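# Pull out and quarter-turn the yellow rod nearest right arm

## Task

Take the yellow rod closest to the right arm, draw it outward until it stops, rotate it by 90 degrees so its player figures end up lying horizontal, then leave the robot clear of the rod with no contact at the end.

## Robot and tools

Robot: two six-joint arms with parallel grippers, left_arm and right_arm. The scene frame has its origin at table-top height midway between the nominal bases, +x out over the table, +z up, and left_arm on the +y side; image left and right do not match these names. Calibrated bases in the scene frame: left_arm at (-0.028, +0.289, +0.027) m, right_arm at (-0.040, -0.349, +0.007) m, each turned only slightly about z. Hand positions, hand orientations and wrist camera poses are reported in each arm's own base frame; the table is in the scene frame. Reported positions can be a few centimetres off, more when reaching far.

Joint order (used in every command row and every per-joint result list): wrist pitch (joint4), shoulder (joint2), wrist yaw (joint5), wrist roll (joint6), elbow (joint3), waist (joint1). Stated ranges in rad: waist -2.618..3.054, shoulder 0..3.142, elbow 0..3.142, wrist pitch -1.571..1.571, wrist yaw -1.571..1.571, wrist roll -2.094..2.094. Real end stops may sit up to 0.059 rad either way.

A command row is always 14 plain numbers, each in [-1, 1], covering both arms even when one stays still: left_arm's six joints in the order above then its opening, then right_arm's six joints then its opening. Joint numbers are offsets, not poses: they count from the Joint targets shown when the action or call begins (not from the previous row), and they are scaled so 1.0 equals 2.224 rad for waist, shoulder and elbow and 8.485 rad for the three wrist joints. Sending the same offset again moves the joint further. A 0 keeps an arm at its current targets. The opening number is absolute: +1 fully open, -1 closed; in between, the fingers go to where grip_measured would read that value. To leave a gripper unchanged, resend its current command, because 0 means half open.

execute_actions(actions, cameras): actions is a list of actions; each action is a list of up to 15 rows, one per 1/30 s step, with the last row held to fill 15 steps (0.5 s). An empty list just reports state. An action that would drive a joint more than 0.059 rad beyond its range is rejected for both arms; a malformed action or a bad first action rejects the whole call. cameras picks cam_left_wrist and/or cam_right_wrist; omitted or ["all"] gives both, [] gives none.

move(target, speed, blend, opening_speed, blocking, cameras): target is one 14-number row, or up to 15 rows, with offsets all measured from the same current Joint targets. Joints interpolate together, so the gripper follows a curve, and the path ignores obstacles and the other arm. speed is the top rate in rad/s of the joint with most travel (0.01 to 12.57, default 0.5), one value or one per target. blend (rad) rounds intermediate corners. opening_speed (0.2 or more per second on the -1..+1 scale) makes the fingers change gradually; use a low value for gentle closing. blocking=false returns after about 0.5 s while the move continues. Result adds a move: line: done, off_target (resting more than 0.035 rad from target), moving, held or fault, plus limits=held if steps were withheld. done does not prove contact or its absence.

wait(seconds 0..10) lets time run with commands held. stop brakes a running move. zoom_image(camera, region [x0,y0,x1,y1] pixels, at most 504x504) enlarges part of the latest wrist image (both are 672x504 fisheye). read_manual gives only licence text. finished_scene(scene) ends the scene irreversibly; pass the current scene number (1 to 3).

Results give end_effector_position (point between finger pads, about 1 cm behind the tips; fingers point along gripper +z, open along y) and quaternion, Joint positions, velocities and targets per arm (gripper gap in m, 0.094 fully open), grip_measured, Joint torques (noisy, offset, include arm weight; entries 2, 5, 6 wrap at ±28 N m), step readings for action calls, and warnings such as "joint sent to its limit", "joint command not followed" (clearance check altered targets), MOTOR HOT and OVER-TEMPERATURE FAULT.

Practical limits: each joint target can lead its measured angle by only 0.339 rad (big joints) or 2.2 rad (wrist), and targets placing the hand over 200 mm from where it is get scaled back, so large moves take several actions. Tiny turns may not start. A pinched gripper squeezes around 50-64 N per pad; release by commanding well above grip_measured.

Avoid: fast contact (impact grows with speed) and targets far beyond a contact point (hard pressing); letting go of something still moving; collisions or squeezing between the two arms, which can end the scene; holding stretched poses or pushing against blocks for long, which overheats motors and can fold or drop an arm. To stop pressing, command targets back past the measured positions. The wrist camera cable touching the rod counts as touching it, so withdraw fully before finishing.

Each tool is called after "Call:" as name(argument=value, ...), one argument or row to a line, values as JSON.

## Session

Call:
execute_actions(
  actions=[],
)

Scene clock: 0.00 s.
left_arm: end_effector_position=(+0.3899, -0.0004, +0.1147) grip_measured=+1.000 end_effector_quat_wxyz=(+0.609, -0.026, +0.793, +0.006) | right_arm: end_effector_position=(+0.3960, -0.0474, +0.1154) grip_measured=+1.000 end_effector_quat_wxyz=(+0.595, +0.094, +0.794, -0.086)
Joint names: [wrist pitch, shoulder, wrist yaw, wrist roll, elbow, waist]
Joint positions: left_arm=[0.911 1.495 -0.08 -0.043 0.322 -0.04 0.094] | right_arm=[0.848 1.518 0.234 0.044 0.38 -0.018 0.094]
Joint velocities: within noise
Joint torques (N m): no reading
Heat: left arm: 42 °C; right arm: 39 °C.
Joint targets: left_arm=[0.899 1.493 -0.081 -0.042 0.324 -0.040] | right_arm=[0.837 1.515 0.234 0.045 0.383 -0.018]
Tool commands: left_gripper/opening=+1.0 right_gripper/opening=+1.0
camera_calibration:
cam_left_wrist: T_world_to_cam=[[0.0222135, -0.980285, 0.196335, -0.0420869], [-0.593611, -0.170951, -0.786385, 0.357186], [0.804446, -0.0990782, -0.585705, -0.125405], [0, 0, 0, 1]] pos_world=[0.313846, 0.00737939, 0.215698]
cam_right_wrist: T_world_to_cam=[[-0.244005, -0.947103, 0.208463, 0.0183839], [-0.655393, 0.00260904, -0.755284, 0.379511], [0.714788, -0.320918, -0.621361, -0.108823], [0, 0, 0, 1]] pos_world=[0.331, -0.0185021, 0.215188]

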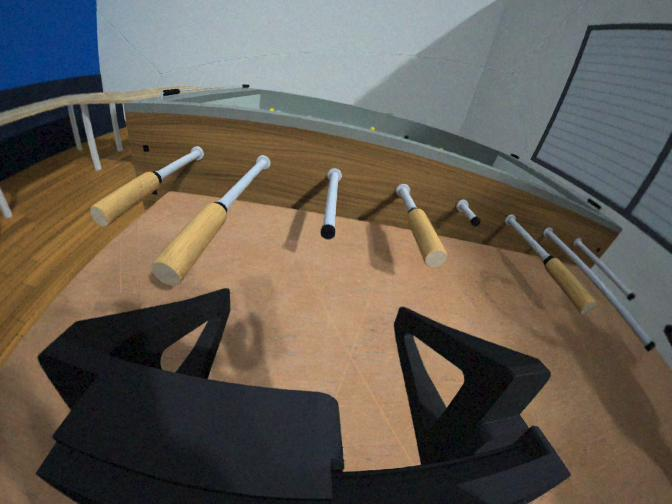

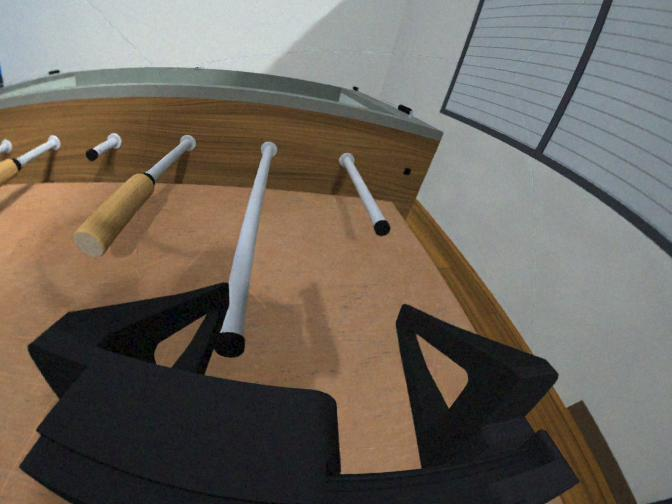

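Call:
move(
  target=[
    [0,0,0,0,0,0,1,-0.0221,0.0369,0,0,0.1189,0,1],
    [0,0,0,0,0,0,1,-0.0221,0.0369,0.0296,0.0115,0.1189,0.2349,1],
  ],
  speed=0.8,
  blend=0.05,
)

Scene clock: 29.93 s.
left_arm: end_effector_position=(+0.3899, -0.0004, +0.1147) grip_measured=+1.000 end_effector_quat_wxyz=(+0.609, -0.026, +0.793, +0.006) | right_arm: end_effector_position=(+0.4183, +0.1377, +0.1507) grip_measured=+1.000 end_effector_quat_wxyz=(+0.609, -0.007, +0.793, -0.003)
Joint names: [wrist pitch, shoulder, wrist yaw, wrist roll, elbow, waist]
Joint positions: left_arm=[0.911 1.495 -0.08 -0.043 0.322 -0.04 0.094] | right_arm=[0.659 1.586 0.481 0.126 0.631 0.504 0.094]
Joint velocities: within noise
Joint torques (N m): left_arm=[1.89 -5.74 -0.02 -0.01 5.31 -0.08] | right_arm=[1.61 -4.74 0.16 0.17 7.3 0.06]
Heat: left arm: 42 °C; right arm: 40 °C.
Joint targets: left_arm=[0.899 1.493 -0.081 -0.042 0.324 -0.040] | right_arm=[0.650 1.597 0.485 0.143 0.648 0.504]
move: done
camera_calibration:
cam_left_wrist: T_world_to_cam=[[0.0222135, -0.980285, 0.196335, -0.0420869], [-0.593611, -0.170951, -0.786385, 0.357186], [0.804446, -0.0990782, -0.585705, -0.125405], [0, 0, 0, 1]] pos_world=[0.313846, 0.00737939, 0.215698]
cam_right_wrist: T_world_to_cam=[[0.00654217, -0.980131, 0.198245, 0.0931192], [-0.617835, -0.159844, -0.76989, 0.429224], [0.786281, -0.117446, -0.606604, -0.103544], [0, 0, 0, 1]] pos_world=[0.345995, 0.147717, 0.249185]

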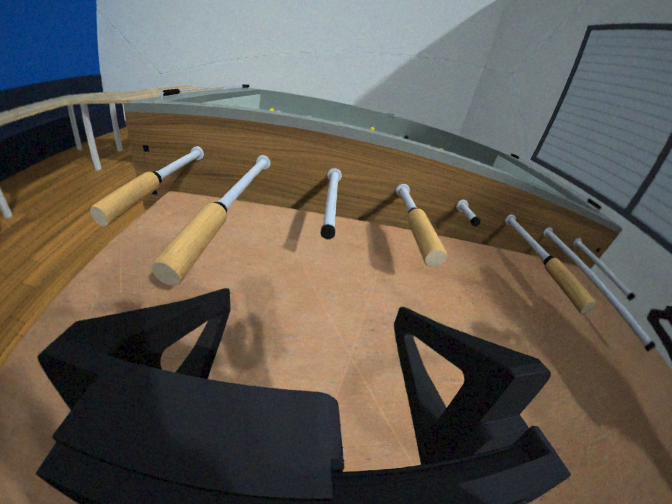

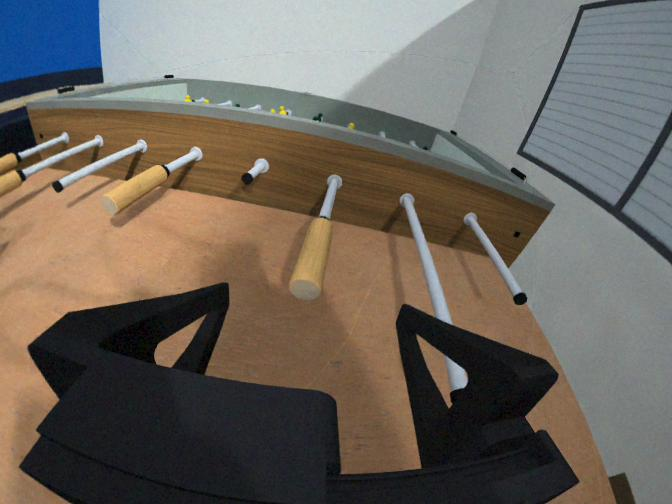

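Call:
move(
  target=[0,0,0,0,0,0,1,0.073,0.2693,0.0111,-0.193,0.0573,-0.0074,1],
  speed=0.9,
  cameras=["cam_right_wrist"],
)

Scene clock: 55.13 s.
left_arm: end_effector_position=(+0.3899, -0.0004, +0.1147) grip_measured=+1.000 end_effector_quat_wxyz=(+0.609, -0.026, +0.793, +0.006) | right_arm: end_effector_position=(+0.4701, +0.1463, +0.0652) grip_measured=+1.000 end_effector_quat_wxyz=(-0.438, +0.517, -0.552, +0.486)
Joint names: [wrist pitch, shoulder, wrist yaw, wrist roll, elbow, waist]
Joint positions: left_arm=[0.911 1.495 -0.08 -0.043 0.322 -0.04 0.094] | right_arm=[1.248 2.175 0.576 -1.496 0.756 0.498 0.094]
Joint velocities: within noise
Joint torques (N m): left_arm=[1.88 -5.76 -0.03 0.01 5.33 -0.02] | right_arm=[1.87 -6.91 0.15 -0.02 5.35 -0.85]
Heat: left arm: 42 °C; right arm: 41 °C.
Joint targets: left_arm=[0.899 1.493 -0.081 -0.042 0.324 -0.040] | right_arm=[1.269 2.196 0.580 -1.495 0.775 0.488]
move: done
camera_calibration:
cam_right_wrist: T_world_to_cam=[[0.107553, 0.188758, 0.976116, -0.151057], [-0.446778, -0.867913, 0.217062, 0.35552], [0.888156, -0.459453, -0.00901431, -0.231936], [0, 0, 0, 1]] pos_world=[0.381081, 0.23051, 0.0681885]
Images, in order (width x height): cam_right_wrist 672x504.

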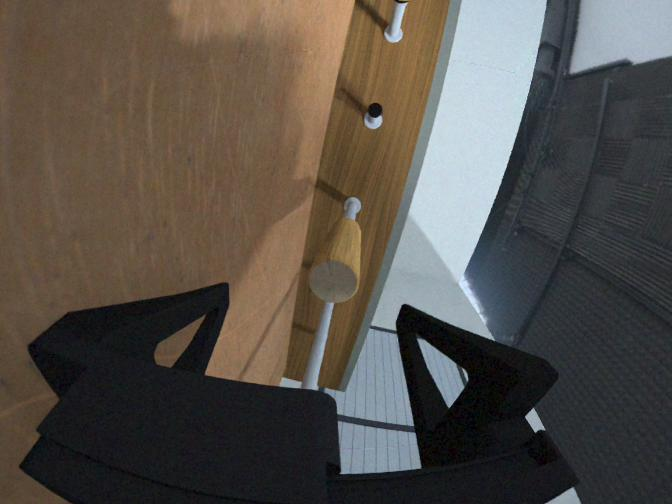

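Call:
move(
  target=[0,0,0,0,0,0,1,0.0066,0.1007,-0.012,-0.0088,0.1317,-0.0472,1],
  speed=0.4,
  cameras=["cam_right_wrist"],
)

Scene clock: 69.90 s.
left_arm: end_effector_position=(+0.3899, -0.0004, +0.1147) grip_measured=+1.000 end_effector_quat_wxyz=(+0.609, -0.026, +0.793, +0.006) | right_arm: end_effector_position=(+0.5459, +0.1355, +0.0755) grip_measured=+1.000 end_effector_quat_wxyz=(+0.475, -0.474, +0.526, -0.523)
Joint names: [wrist pitch, shoulder, wrist yaw, wrist roll, elbow, waist]
Joint positions: left_arm=[0.911 1.495 -0.08 -0.043 0.322 -0.04 0.094] | right_arm=[1.328 2.386 0.49 -1.565 1.055 0.391 0.094]
Joint velocities: within noise
Joint torques (N m): left_arm=[1.89 -5.76 -0.03 0.01 5.3 -0.06] | right_arm=[1.67 -7.71 -0.09 -0.04 5.3 -0.7]
Heat: left arm: 41 °C; right arm: 42 °C.
Joint targets: left_arm=[0.899 1.493 -0.081 -0.042 0.324 -0.040] | right_arm=[1.325 2.420 0.478 -1.570 1.068 0.383]
move: done
camera_calibration:
cam_right_wrist: T_world_to_cam=[[-0.0294925, 0.177737, 0.983636, -0.0915137], [-0.486228, -0.862342, 0.141241, 0.404236], [0.873334, -0.474106, 0.111853, -0.303121], [0, 0, 0, 1]] pos_world=[0.458578, 0.221143, 0.0668266]
Images, in order (width x height): cam_right_wrist 672x504.

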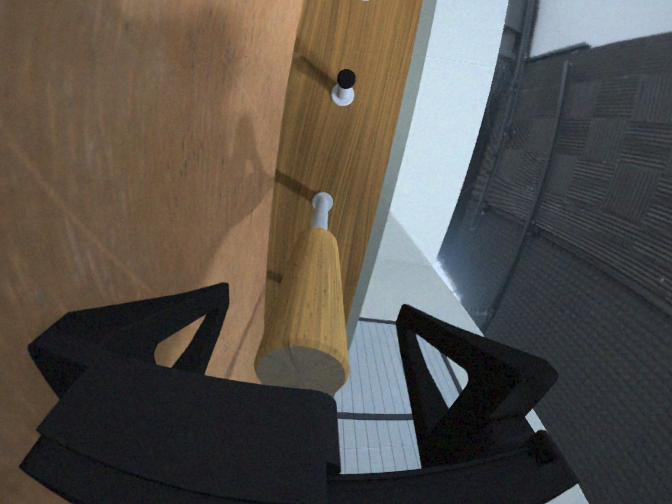

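Call:
move(
  target=[0,0,0,0,0,0,1,0,0,0,0.185,0,0,1],
  speed=1.2,
  cameras=["cam_right_wrist"],
)

Scene clock: 91.53 s.
left_arm: end_effector_position=(+0.3899, -0.0004, +0.1147) grip_measured=+1.000 end_effector_quat_wxyz=(+0.609, -0.026, +0.793, +0.006) | right_arm: end_effector_position=(+0.5477, +0.1306, +0.0721) grip_measured=+1.000 end_effector_quat_wxyz=(+0.704, +0.032, +0.708, -0.045)
Joint names: [wrist pitch, shoulder, wrist yaw, wrist roll, elbow, waist]
Joint positions: left_arm=[0.911 1.495 -0.08 -0.043 0.322 -0.04 0.094] | right_arm=[1.33 2.396 0.493 -0.016 1.061 0.383 0.094]
Joint velocities: within noise
Joint torques (N m): left_arm=[1.88 -5.75 -0.04 0.02 5.39 -0.03] | right_arm=[1.65 -8.55 -0.11 0.21 4.88 0.06]
Heat: left arm: 41 °C; right arm: 43 °C.
Joint targets: left_arm=[0.899 1.493 -0.081 -0.042 0.324 -0.040] | right_arm=[1.325 2.420 0.478 0.000 1.068 0.383]
move: done
camera_calibration:
cam_right_wrist: T_world_to_cam=[[-0.155535, -0.968021, 0.196834, 0.1881], [-0.418569, -0.115904, -0.900759, 0.342008], [0.894768, -0.222488, -0.387156, -0.315256], [0, 0, 0, 1]] pos_world=[0.454491, 0.151584, 0.148989]
Images, in order (width x height): cam_right_wrist 672x504.

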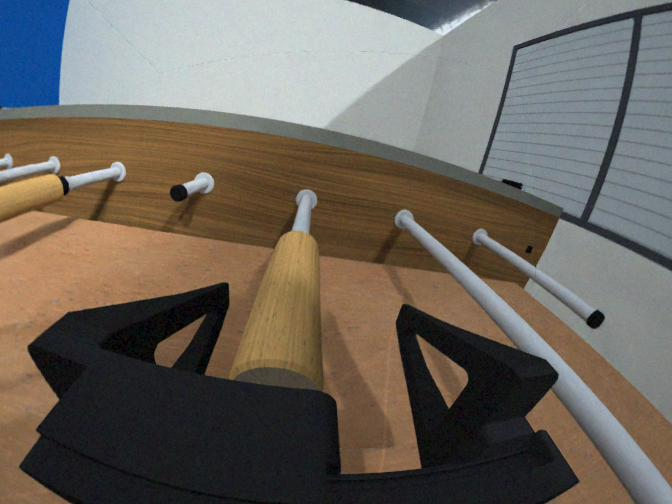

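Call:
move(
  target=[0,0,0,0,0,0,1,-0.0012,0.0045,0.0029,-0.185,0.0112,0.0112,1],
  speed=1.2,
  cameras=["cam_right_wrist"],
)

Scene clock: 116.87 s.
left_arm: end_effector_position=(+0.3899, -0.0004, +0.1147) grip_measured=+1.000 end_effector_quat_wxyz=(+0.609, -0.026, +0.793, +0.006) | right_arm: end_effector_position=(+0.5494, +0.1417, +0.0764) grip_measured=+1.000 end_effector_quat_wxyz=(+0.481, -0.471, +0.523, -0.523)
Joint names: [wrist pitch, shoulder, wrist yaw, wrist roll, elbow, waist]
Joint positions: left_arm=[0.911 1.495 -0.08 -0.043 0.322 -0.04 0.094] | right_arm=[1.331 2.402 0.496 -1.565 1.082 0.401 0.094]
Joint velocities: within noise
Joint torques (N m): left_arm=[1.88 -5.79 -0.04 0.03 5.37 -0.05] | right_arm=[1.56 -8.38 0.11 -0.07 5.16 0.69]
Heat: left arm: 41 °C; right arm: 44 °C.
Joint targets: left_arm=[0.899 1.493 -0.081 -0.042 0.324 -0.040] | right_arm=[1.315 2.430 0.502 -1.570 1.093 0.408]
move: done
camera_calibration:
cam_right_wrist: T_world_to_cam=[[-0.0418995, 0.172683, 0.984086, -0.0859279], [-0.484534, -0.864887, 0.131137, 0.411449], [0.873769, -0.471328, 0.119909, -0.304567], [0, 0, 0, 1]] pos_world=[0.461882, 0.227144, 0.0671248]
Images, in order (width x height): cam_right_wrist 672x504.

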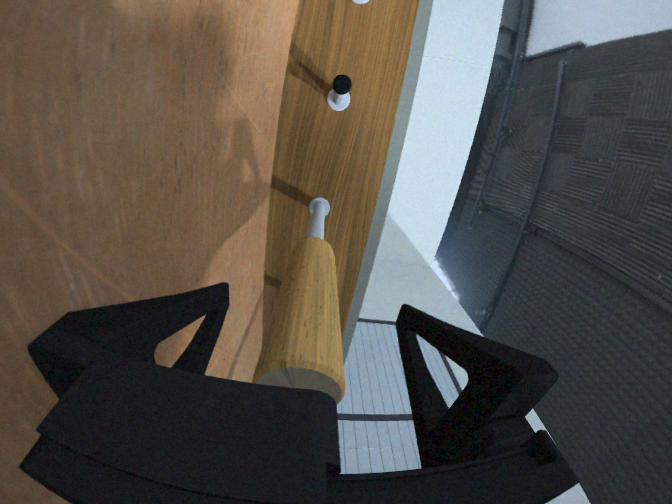

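Call:
move(
  target=[
    [0,0,0,0,0,0,1,0,0,0,0,0,0,-0.45],
    [0,0,0,0,0,0,1,0,0,0,0.186,0,0,-0.45],
  ],
  speed=0.8,
  opening_speed=1.5,
  cameras=["cam_right_wrist"],
)

Scene clock: 124.53 s.
left_arm: end_effector_position=(+0.3899, -0.0004, +0.1147) grip_measured=+1.000 end_effector_quat_wxyz=(+0.609, -0.026, +0.793, +0.006) | right_arm: end_effector_position=(+0.5495, +0.1442, +0.0722) grip_measured=-0.312 end_effector_quat_wxyz=(+0.705, +0.020, +0.708, -0.037)
Joint names: [wrist pitch, shoulder, wrist yaw, wrist roll, elbow, waist]
Joint positions: left_arm=[0.911 1.495 -0.08 -0.043 0.322 -0.04 0.094] | right_arm=[1.32 2.406 0.482 -0.023 1.082 0.401 0.032]
Joint velocities: within noise
Joint torques (N m): left_arm=[1.87 -5.76 -0.04 0.02 5.34 -0.05] | right_arm=[1.65 -8.64 0.28 0.33 5.16 0.66]
Heat: left arm: 41 °C; right arm: 43 °C.
Joint targets: left_arm=[0.899 1.493 -0.081 -0.042 0.324 -0.040] | right_arm=[1.315 2.430 0.502 0.009 1.093 0.408]
move: done
camera_calibration:
cam_right_wrist: T_world_to_cam=[[-0.127789, -0.971026, 0.201935, 0.18631], [-0.413551, -0.132893, -0.90073, 0.344045], [0.901468, -0.198614, -0.384587, -0.321097], [0, 0, 0, 1]] pos_world=[0.455547, 0.162859, 0.148779]
Images, in order (width x height): cam_right_wrist 672x504.

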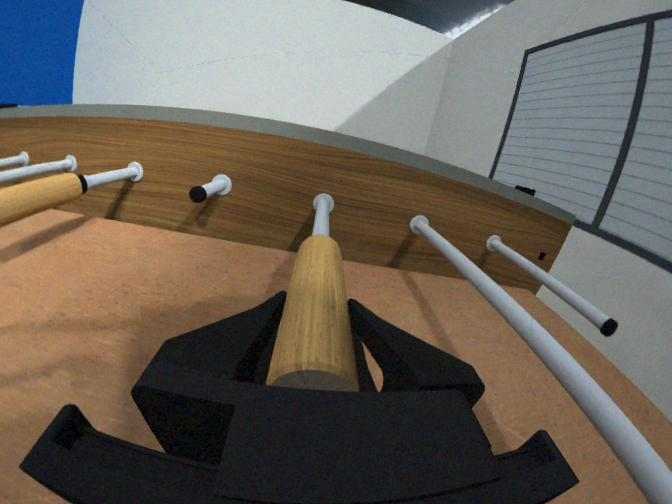

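Call:
move(
  target=[
    [0,0,0,0,0,0,1,0.0016,-0.0629,0.0079,0.004,-0.0859,0.0277,-0.45],
    [0,0,0,0,0,0,1,-0.0016,-0.1176,0.0159,0.0098,-0.1602,0.0597,-0.45],
    [0,0,0,0,0,0,1,-0.0026,-0.1358,0.0186,0.0118,-0.1848,0.0704,-0.45],
  ],
  speed=[0.3,0.2,0.1],
  blend=0.03,
  cameras=["cam_right_wrist"],
)

Scene clock: 142.37 s.
left_arm: end_effector_position=(+0.3899, -0.0004, +0.1147) grip_measured=+1.000 end_effector_quat_wxyz=(+0.609, -0.026, +0.793, +0.006) | right_arm: end_effector_position=(+0.4657, +0.1512, +0.0708) grip_measured=-0.312 end_effector_quat_wxyz=(+0.662, +0.027, +0.749, -0.033)
Joint names: [wrist pitch, shoulder, wrist yaw, wrist roll, elbow, waist]
Joint positions: left_arm=[0.911 1.495 -0.08 -0.043 0.322 -0.04 0.094] | right_arm=[1.274 2.17 0.601 0.07 0.747 0.519 0.032]
Joint velocities: within noise
Joint torques (N m): left_arm=[1.89 -5.76 -0.02 0.03 5.31 -0.05] | right_arm=[1.85 -12.01 0.75 0.43 -0.91 4.11]
Heat: left arm: 41 °C; right arm: 42 °C.
Joint targets: left_arm=[0.899 1.493 -0.081 -0.042 0.324 -0.040] | right_arm=[1.293 2.128 0.660 0.109 0.682 0.565]
move: off_target (right_arm); blend cut to 0.0274 rad at target 2; right_arm: the elbow is farthest, 0.065 rad from its target
camera_calibration:
cam_right_wrist: T_world_to_cam=[[-0.110166, -0.974262, 0.196663, 0.175406], [-0.51815, -0.112555, -0.847852, 0.350975], [0.848165, -0.195305, -0.492414, -0.212891], [0, 0, 0, 1]] pos_world=[0.381748, 0.168817, 0.158249]
Images, in order (width x height): cam_right_wrist 672x504.

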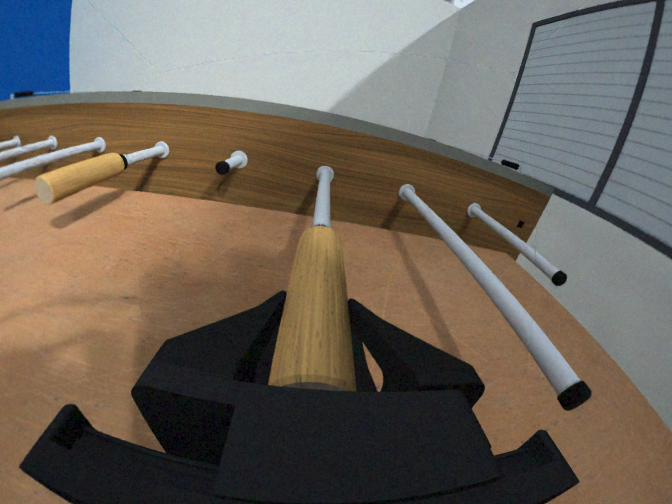

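Call:
move(
  target=[0,0,0,0,0,0,1,-0.001,-0.0306,0.0035,0.0005,-0.0369,0.0157,-0.45],
  speed=0.15,
  cameras=[],
)

Scene clock: 148.63 s.
left_arm: end_effector_position=(+0.3899, -0.0004, +0.1147) grip_measured=+1.000 end_effector_quat_wxyz=(+0.609, -0.026, +0.793, +0.006) | right_arm: end_effector_position=(+0.4645, +0.1498, +0.0739) grip_measured=-0.312 end_effector_quat_wxyz=(+0.654, +0.025, +0.756, -0.033)
Joint names: [wrist pitch, shoulder, wrist yaw, wrist roll, elbow, waist]
Joint positions: left_arm=[0.911 1.495 -0.08 -0.043 0.322 -0.04 0.094] | right_arm=[1.221 2.133 0.59 0.08 0.739 0.515 0.032]
Joint velocities: within noise
Joint torques (N m): left_arm=[1.89 -5.76 -0.03 0.03 5.34 -0.08] | right_arm=[2.26 -14.28 1.19 0.38 -6.5 7.61]
Heat: left arm: 41 °C; right arm: 43 °C.
Joint targets: left_arm=[0.899 1.493 -0.081 -0.042 0.324 -0.040] | right_arm=[1.284 2.060 0.690 0.113 0.600 0.599]
move: off_target (right_arm); right_arm: the elbow is farthest, 0.139 rad from its target
No camera images: "cameras" was empty.

Call:
move(
  target=[
    [0,0,0,0,0,0,1,-0.007,0.0261,-0.0118,-0.0015,0.054,-0.0369,-0.45],
    [0,0,0,0,0,0,1,-0.007,0.0261,-0.0118,-0.0015,0.054,-0.0369,1],
    [0,0,0,0,0,0,1,-0.0133,-0.0395,0.0053,0.0079,-0.022,0.0233,1],
  ],
  speed=0.5,
)

Scene clock: 167.87 s.
left_arm: end_effector_position=(+0.3899, -0.0004, +0.1147) grip_measured=+1.000 end_effector_quat_wxyz=(+0.609, -0.026, +0.793, +0.006) | right_arm: end_effector_position=(+0.4061, +0.1601, +0.0791) grip_measured=+0.998 end_effector_quat_wxyz=(+0.642, +0.038, +0.765, -0.029)
Joint names: [wrist pitch, shoulder, wrist yaw, wrist roll, elbow, waist]
Joint positions: left_arm=[0.911 1.495 -0.08 -0.043 0.322 -0.04 0.094] | right_arm=[1.187 1.989 0.73 0.164 0.567 0.649 0.094]
Joint velocities: left_arm=[within noise] | right_arm=[-0.154 -0.002 -0.051 -0.037 0.022 -0.002 0]
Joint torques (N m): left_arm=[1.88 -5.82 -0.01 0.01 5.35 -0.03] | right_arm=[1.52 -8.35 0.15 0.17 2.65 0.27]
Heat: left arm: 41 °C; right arm: 46 °C.
Joint targets: left_arm=[0.899 1.493 -0.081 -0.042 0.324 -0.040] | right_arm=[1.171 1.972 0.735 0.180 0.551 0.652]
move: done
camera_calibration:
cam_left_wrist: T_world_to_cam=[[0.0222135, -0.980285, 0.196335, -0.0420869], [-0.593611, -0.170951, -0.786385, 0.357186], [0.804446, -0.0990782, -0.585705, -0.125405], [0, 0, 0, 1]] pos_world=[0.313846, 0.00737939, 0.215698]
cam_right_wrist: T_world_to_cam=[[-0.111696, -0.977543, 0.178702, 0.178423], [-0.560886, -0.0864296, -0.823369, 0.339447], [0.820324, -0.192198, -0.538636, -0.141982], [0, 0, 0, 1]] pos_world=[0.326792, 0.176466, 0.171129]

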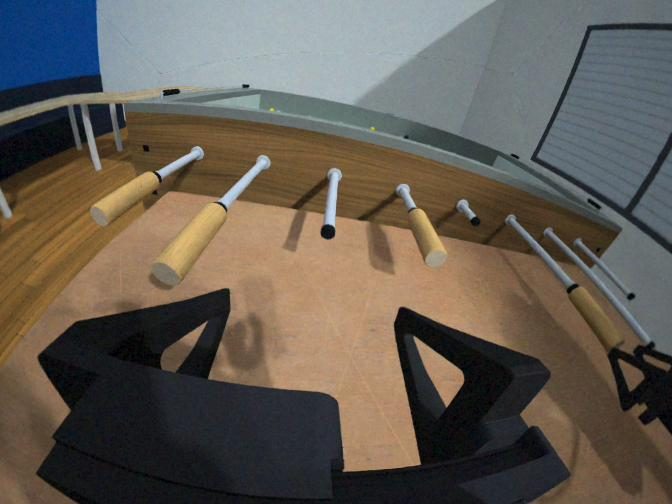

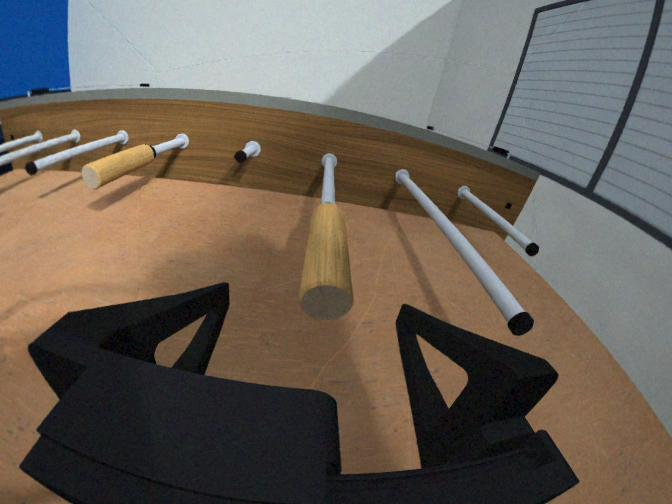

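Clear of the rod.

Call:
finished_scene(
  scene=2,
)

The scene is finished: the task was done.


## Next scene

The same job, from a new start.

Call:
execute_actions(
  actions=[],
)

Scene clock: 0.00 s.
left_arm: end_effector_position=(+0.4127, +0.0165, +0.1264) grip_measured=+1.000 end_effector_quat_wxyz=(+0.618, -0.002, +0.786, +0.007) | right_arm: end_effector_position=(+0.3903, -0.0463, +0.1052) grip_measured=+1.000 end_effector_quat_wxyz=(+0.587, +0.098, +0.798, -0.097)
Joint names: [wrist pitch, shoulder, wrist yaw, wrist roll, elbow, waist]
Joint positions: left_arm=[0.901 1.55 0.039 0.018 0.411 0.054 0.094] | right_arm=[0.871 1.537 0.276 0.046 0.357 0.003 0.094]
Joint velocities: within noise
Joint torques (N m): no reading
Heat: left arm: 39 °C; right arm: 38 °C.
Joint targets: left_arm=[0.889 1.548 0.039 0.019 0.413 0.054] | right_arm=[0.861 1.534 0.277 0.048 0.360 0.003]
Tool commands: left_gripper/opening=+1.0 right_gripper/opening=+1.0
camera_calibration:
cam_left_wrist: T_world_to_cam=[[-0.0177666, -0.985889, 0.166453, -0.00796993], [-0.580802, -0.125334, -0.804339, 0.378982], [0.813851, -0.110967, -0.570379, -0.140833], [0, 0, 0, 1]] pos_world=[0.334589, 0.0240143, 0.225829]
cam_right_wrist: T_world_to_cam=[[-0.259, -0.939853, 0.222701, 0.0247898], [-0.669431, 0.00846419, -0.742826, 0.372487], [0.696262, -0.341475, -0.631359, -0.103415], [0, 0, 0, 1]] pos_world=[0.327779, -0.0151678, 0.20588]

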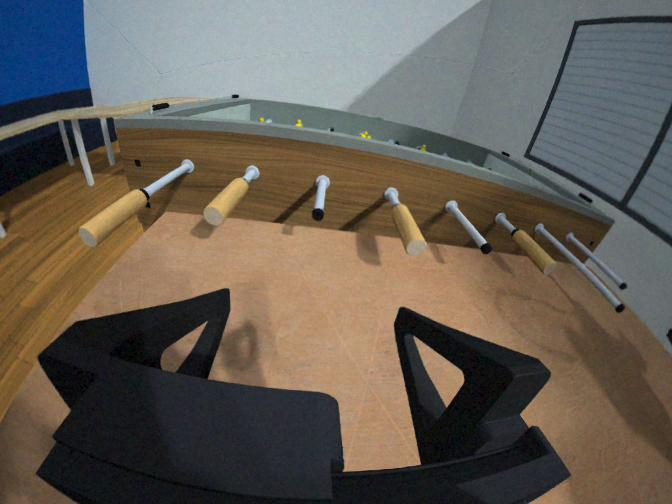

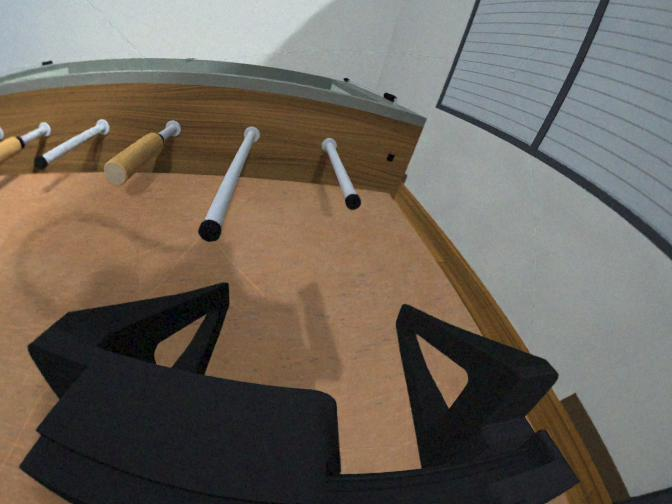

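Call:
move(
  target=[
    [0,0,0,0,0,0,1,-0.0072,0.0522,0,0,0.1169,0,1],
    [0,0,0,0,0,0,1,-0.0111,0.1919,0.0379,0.0085,0.2874,0.2313,1],
  ],
  speed=0.9,
  blend=0.08,
  cameras=["cam_right_wrist"],
)

Scene clock: 31.47 s.
left_arm: end_effector_position=(+0.4127, +0.0165, +0.1264) grip_measured=+1.000 end_effector_quat_wxyz=(+0.618, -0.002, +0.786, +0.007) | right_arm: end_effector_position=(+0.4977, +0.1750, +0.1551) grip_measured=+1.000 end_effector_quat_wxyz=(+0.648, +0.027, +0.760, -0.026)
Joint names: [wrist pitch, shoulder, wrist yaw, wrist roll, elbow, waist]
Joint positions: left_arm=[0.901 1.55 0.039 0.018 0.411 0.054 0.094] | right_arm=[0.777 1.943 0.595 0.104 0.974 0.527 0.094]
Joint velocities: within noise
Joint torques (N m): left_arm=[1.85 -6.8 0 0.02 5.64 -0.03] | right_arm=[1.55 -7.36 0.16 0.2 7.79 -0.76]
Heat: left arm: 40 °C; right arm: 40 °C.
Joint targets: left_arm=[0.889 1.548 0.039 0.019 0.413 0.054] | right_arm=[0.767 1.961 0.599 0.120 0.999 0.518]
move: done
camera_calibration:
cam_right_wrist: T_world_to_cam=[[-0.0950799, -0.977552, 0.188019, 0.17991], [-0.546206, -0.106673, -0.830831, 0.452049], [0.832237, -0.181692, -0.523802, -0.183371], [0, 0, 0, 1]] pos_world=[0.416626, 0.190776, 0.2457]
Images, in order (width x height): cam_right_wrist 672x504.

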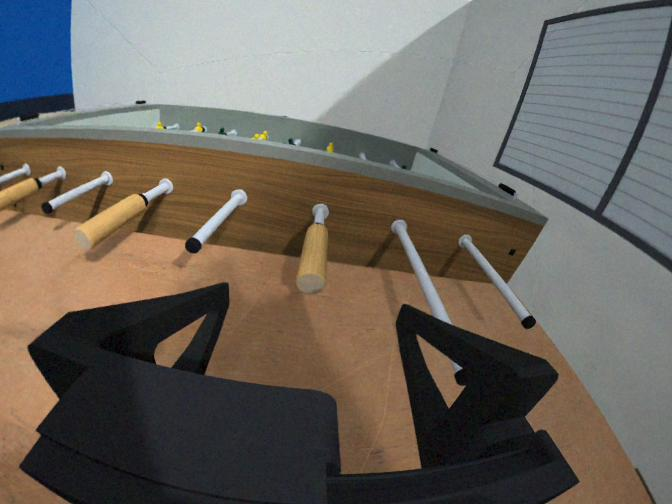

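Call:
move(
  target=[0,0,0,0,0,0,1,0.0174,0.2941,-0.017,-0.011,0.2786,-0.0683,1],
  speed=0.7,
  cameras=["cam_right_wrist"],
)

Scene clock: 58.20 s.
left_arm: end_effector_position=(+0.4127, +0.0165, +0.1264) grip_measured=+1.000 end_effector_quat_wxyz=(+0.618, -0.002, +0.786, +0.007) | right_arm: end_effector_position=(+0.6412, +0.1615, +0.0589) grip_measured=+1.000 end_effector_quat_wxyz=(+0.675, +0.033, +0.736, -0.040)
Joint names: [wrist pitch, shoulder, wrist yaw, wrist roll, elbow, waist]
Joint positions: left_arm=[0.901 1.55 0.039 0.018 0.411 0.054 0.094] | right_arm=[0.906 2.597 0.47 0.029 1.594 0.368 0.094]
Joint velocities: within noise
Joint torques (N m): left_arm=[1.85 -6.76 -0.01 0.01 5.67 -0.03] | right_arm=[1.73 -11.59 -0.14 -0.04 7.68 -0.13]
Heat: left arm: 40 °C; right arm: 40 °C.
Joint targets: left_arm=[0.889 1.548 0.039 0.019 0.413 0.054] | right_arm=[0.914 2.615 0.455 0.026 1.619 0.366]
move: done
camera_calibration:
cam_right_wrist: T_world_to_cam=[[-0.134292, -0.97123, 0.196668, 0.222104], [-0.489285, -0.107597, -0.865461, 0.414754], [0.861723, -0.212451, -0.460759, -0.37323], [0, 0, 0, 1]] pos_world=[0.554381, 0.181048, 0.143304]
Images, in order (width x height): cam_right_wrist 672x504.

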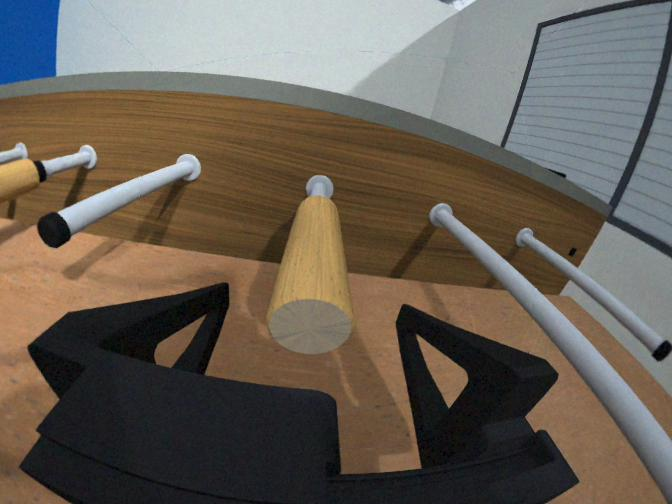

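Call:
move(
  target=[0,0,0,0,0,0,1,-0.0016,0.0036,-0.0021,-0.1849,0.0216,-0.0054,1],
  speed=1.2,
  cameras=["cam_right_wrist"],
)

Scene clock: 76.97 s.
left_arm: end_effector_position=(+0.4127, +0.0165, +0.1264) grip_measured=+1.000 end_effector_quat_wxyz=(+0.618, -0.002, +0.786, +0.007) | right_arm: end_effector_position=(+0.6510, +0.1645, +0.0805) grip_measured=+1.000 end_effector_quat_wxyz=(+0.471, -0.484, +0.533, -0.509)
Joint names: [wrist pitch, shoulder, wrist yaw, wrist roll, elbow, waist]
Joint positions: left_arm=[0.901 1.55 0.039 0.018 0.411 0.054 0.094] | right_arm=[0.914 2.597 0.448 -1.544 1.642 0.361 0.094]
Joint velocities: within noise
Joint torques (N m): left_arm=[1.85 -6.79 0.01 0.02 5.67 -0.05] | right_arm=[1.56 -11.15 -0.06 0.01 7.9 -0.64]
Heat: left arm: 39 °C; right arm: 42 °C.
Joint targets: left_arm=[0.889 1.548 0.039 0.019 0.413 0.054] | right_arm=[0.901 2.623 0.437 -1.542 1.667 0.354]
move: done
camera_calibration:
cam_right_wrist: T_world_to_cam=[[0.00201874, 0.169355, 0.985553, -0.117827], [-0.470751, -0.86936, 0.150353, 0.470026], [0.882264, -0.464254, 0.077969, -0.386511], [0, 0, 0, 1]] pos_world=[0.562508, 0.249137, 0.0755907]
Images, in order (width x height): cam_right_wrist 672x504.

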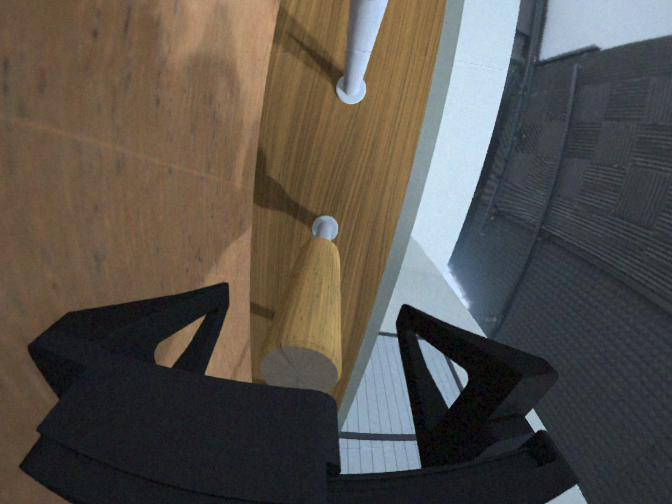

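Call:
move(
  target=[
    [0,0,0,0,0,0,1,0,0,0,0,0,0,-0.45],
    [0,0,0,0,0,0,1,0,0,0,0.186,0,0,-0.45],
  ],
  speed=0.8,
  opening_speed=1.5,
  cameras=["cam_right_wrist"],
)

Scene clock: 86.30 s.
left_arm: end_effector_position=(+0.4127, +0.0165, +0.1264) grip_measured=+1.000 end_effector_quat_wxyz=(+0.618, -0.002, +0.786, +0.007) | right_arm: end_effector_position=(+0.6520, +0.1666, +0.0797) grip_measured=-0.307 end_effector_quat_wxyz=(+0.694, +0.016, +0.719, -0.029)
Joint names: [wrist pitch, shoulder, wrist yaw, wrist roll, elbow, waist]
Joint positions: left_arm=[0.901 1.55 0.039 0.018 0.411 0.054 0.094] | right_arm=[0.919 2.6 0.421 -0.003 1.642 0.357 0.033]
Joint velocities: within noise
Joint torques (N m): left_arm=[1.86 -6.83 0 0.01 5.71 -0.03] | right_arm=[1.52 -11.38 0.23 0.37 7.9 -0.27]
Heat: left arm: 39 °C; right arm: 41 °C.
Joint targets: left_arm=[0.889 1.548 0.039 0.019 0.413 0.054] | right_arm=[0.901 2.623 0.437 0.036 1.667 0.354]
move: off_target (right_arm); right_arm: the wrist roll is farthest, 0.039 rad from its target
camera_calibration:
cam_right_wrist: T_world_to_cam=[[-0.104619, -0.974516, 0.19843, 0.205434], [-0.439992, -0.13358, -0.888011, 0.412567], [0.891887, -0.18021, -0.414804, -0.400593], [0, 0, 0, 1]] pos_world=[0.560301, 0.183118, 0.159432]
Images, in order (width x height): cam_right_wrist 672x504.

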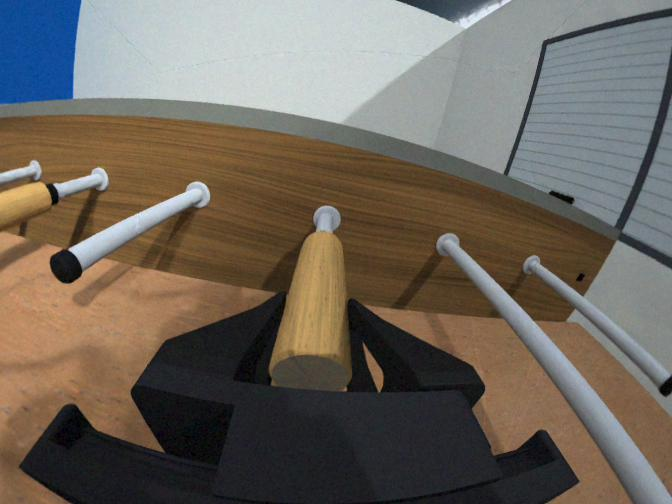

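Call:
move(
  target=[
    [0,0,0,0,0,0,1,0.0202,-0.0732,0.0092,0.0012,-0.1478,0.0321,-0.45],
    [0,0,0,0,0,0,1,0.0299,-0.1365,0.0175,0.0044,-0.2662,0.0646,-0.45],
    [0,0,0,0,0,0,1,0.0301,-0.1816,0.0241,0.0087,-0.3345,0.0907,-0.45],
    [0,0,0,0,0,0,1,0.0309,-0.2218,0.0317,0.013,-0.3958,0.1213,-0.45],
  ],
  speed=[0.4,0.4,0.3,0.12],
  blend=0.03,
  cameras=["cam_right_wrist"],
)

Scene clock: 108.17 s.
left_arm: end_effector_position=(+0.4127, +0.0165, +0.1264) grip_measured=+1.000 end_effector_quat_wxyz=(+0.618, -0.002, +0.786, +0.007) | right_arm: end_effector_position=(+0.4780, +0.1800, +0.0748) grip_measured=-0.307 end_effector_quat_wxyz=(+0.656, +0.030, +0.754, -0.024)
Joint names: [wrist pitch, shoulder, wrist yaw, wrist roll, elbow, waist]
Joint positions: left_arm=[0.901 1.55 0.039 0.018 0.411 0.054 0.094] | right_arm=[1.15 2.182 0.636 0.107 0.857 0.567 0.033]
Joint velocities: within noise
Joint torques (N m): left_arm=[1.86 -6.8 0.01 0.01 5.64 -0.03] | right_arm=[1.75 -13.42 0.88 0.43 -0.77 5.09]
Heat: left arm: 39 °C; right arm: 44 °C.
Joint targets: left_arm=[0.889 1.548 0.039 0.019 0.413 0.054] | right_arm=[1.163 2.130 0.706 0.146 0.787 0.624]
move: off_target (right_arm); right_arm: the elbow is farthest, 0.071 rad from its target
camera_calibration:
cam_right_wrist: T_world_to_cam=[[-0.099098, -0.978585, 0.180421, 0.200682], [-0.530552, -0.101431, -0.841562, 0.367444], [0.84184, -0.17912, -0.509138, -0.214344], [0, 0, 0, 1]] pos_world=[0.395278, 0.195262, 0.163889]
Images, in order (width x height): cam_right_wrist 672x504.

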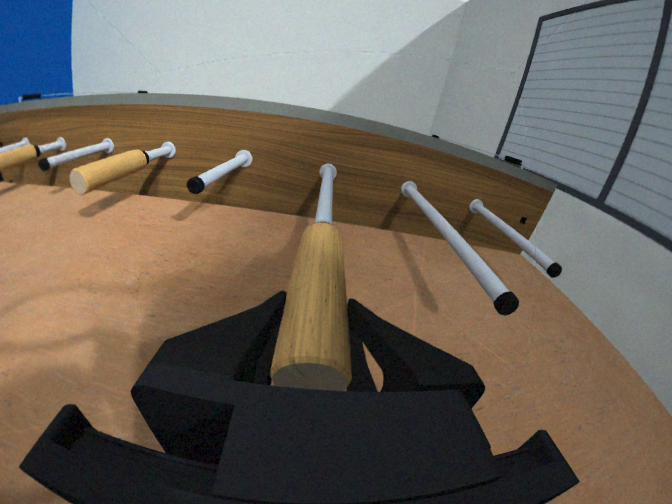

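Call:
move(
  target=[
    [0,0,0,0,0,0,1,-0.0009,0.0157,-0.0083,-0.0031,0.0229,-0.0238,-0.45],
    [0,0,0,0,0,0,1,-0.0009,0.0157,-0.0083,-0.0031,0.0229,-0.0238,1],
    [0,0,0,0,0,0,1,-0.0073,-0.061,0.0097,0.0064,-0.0644,0.0407,1],
  ],
  speed=0.5,
  cameras=["cam_right_wrist"],
)

Scene clock: 122.80 s.
left_arm: end_effector_position=(+0.4127, +0.0165, +0.1264) grip_measured=+1.000 end_effector_quat_wxyz=(+0.618, -0.002, +0.786, +0.007) | right_arm: end_effector_position=(+0.4109, +0.1902, +0.0850) grip_measured=+0.998 end_effector_quat_wxyz=(+0.645, +0.038, +0.763, -0.022)
Joint names: [wrist pitch, shoulder, wrist yaw, wrist roll, elbow, waist]
Joint positions: left_arm=[0.901 1.55 0.039 0.018 0.411 0.054 0.094] | right_arm=[1.115 2.011 0.783 0.185 0.658 0.712 0.094]
Joint velocities: within noise
Joint torques (N m): left_arm=[1.84 -6.78 0 0.01 5.67 -0.06] | right_arm=[1.44 -8.96 0.21 0.15 3 0.18]
Heat: left arm: 39 °C; right arm: 43 °C.
Joint targets: left_arm=[0.889 1.548 0.039 0.019 0.413 0.054] | right_arm=[1.101 1.994 0.788 0.200 0.643 0.714]
move: done
camera_calibration:
cam_right_wrist: T_world_to_cam=[[-0.104395, -0.980196, 0.168278, 0.205794], [-0.553432, -0.0833294, -0.828715, 0.346434], [0.826326, -0.179644, -0.533773, -0.142253], [0, 0, 0, 1]] pos_world=[0.330759, 0.205032, 0.176533]
Images, in order (width x height): cam_right_wrist 672x504.

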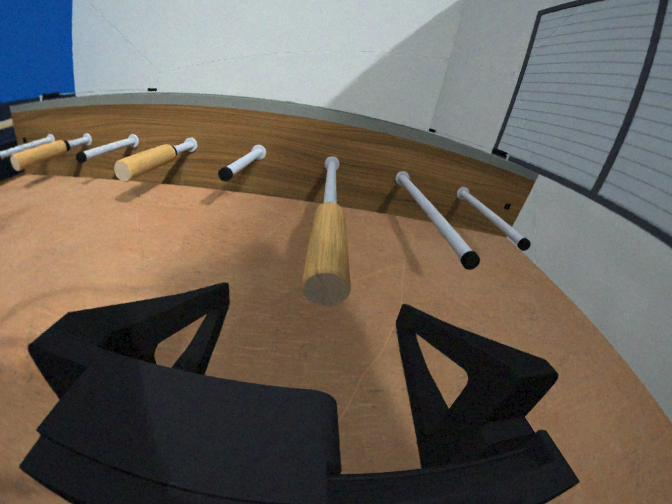

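Call:
finished_scene(
  scene=3,
)

The scene is finished: the task was done.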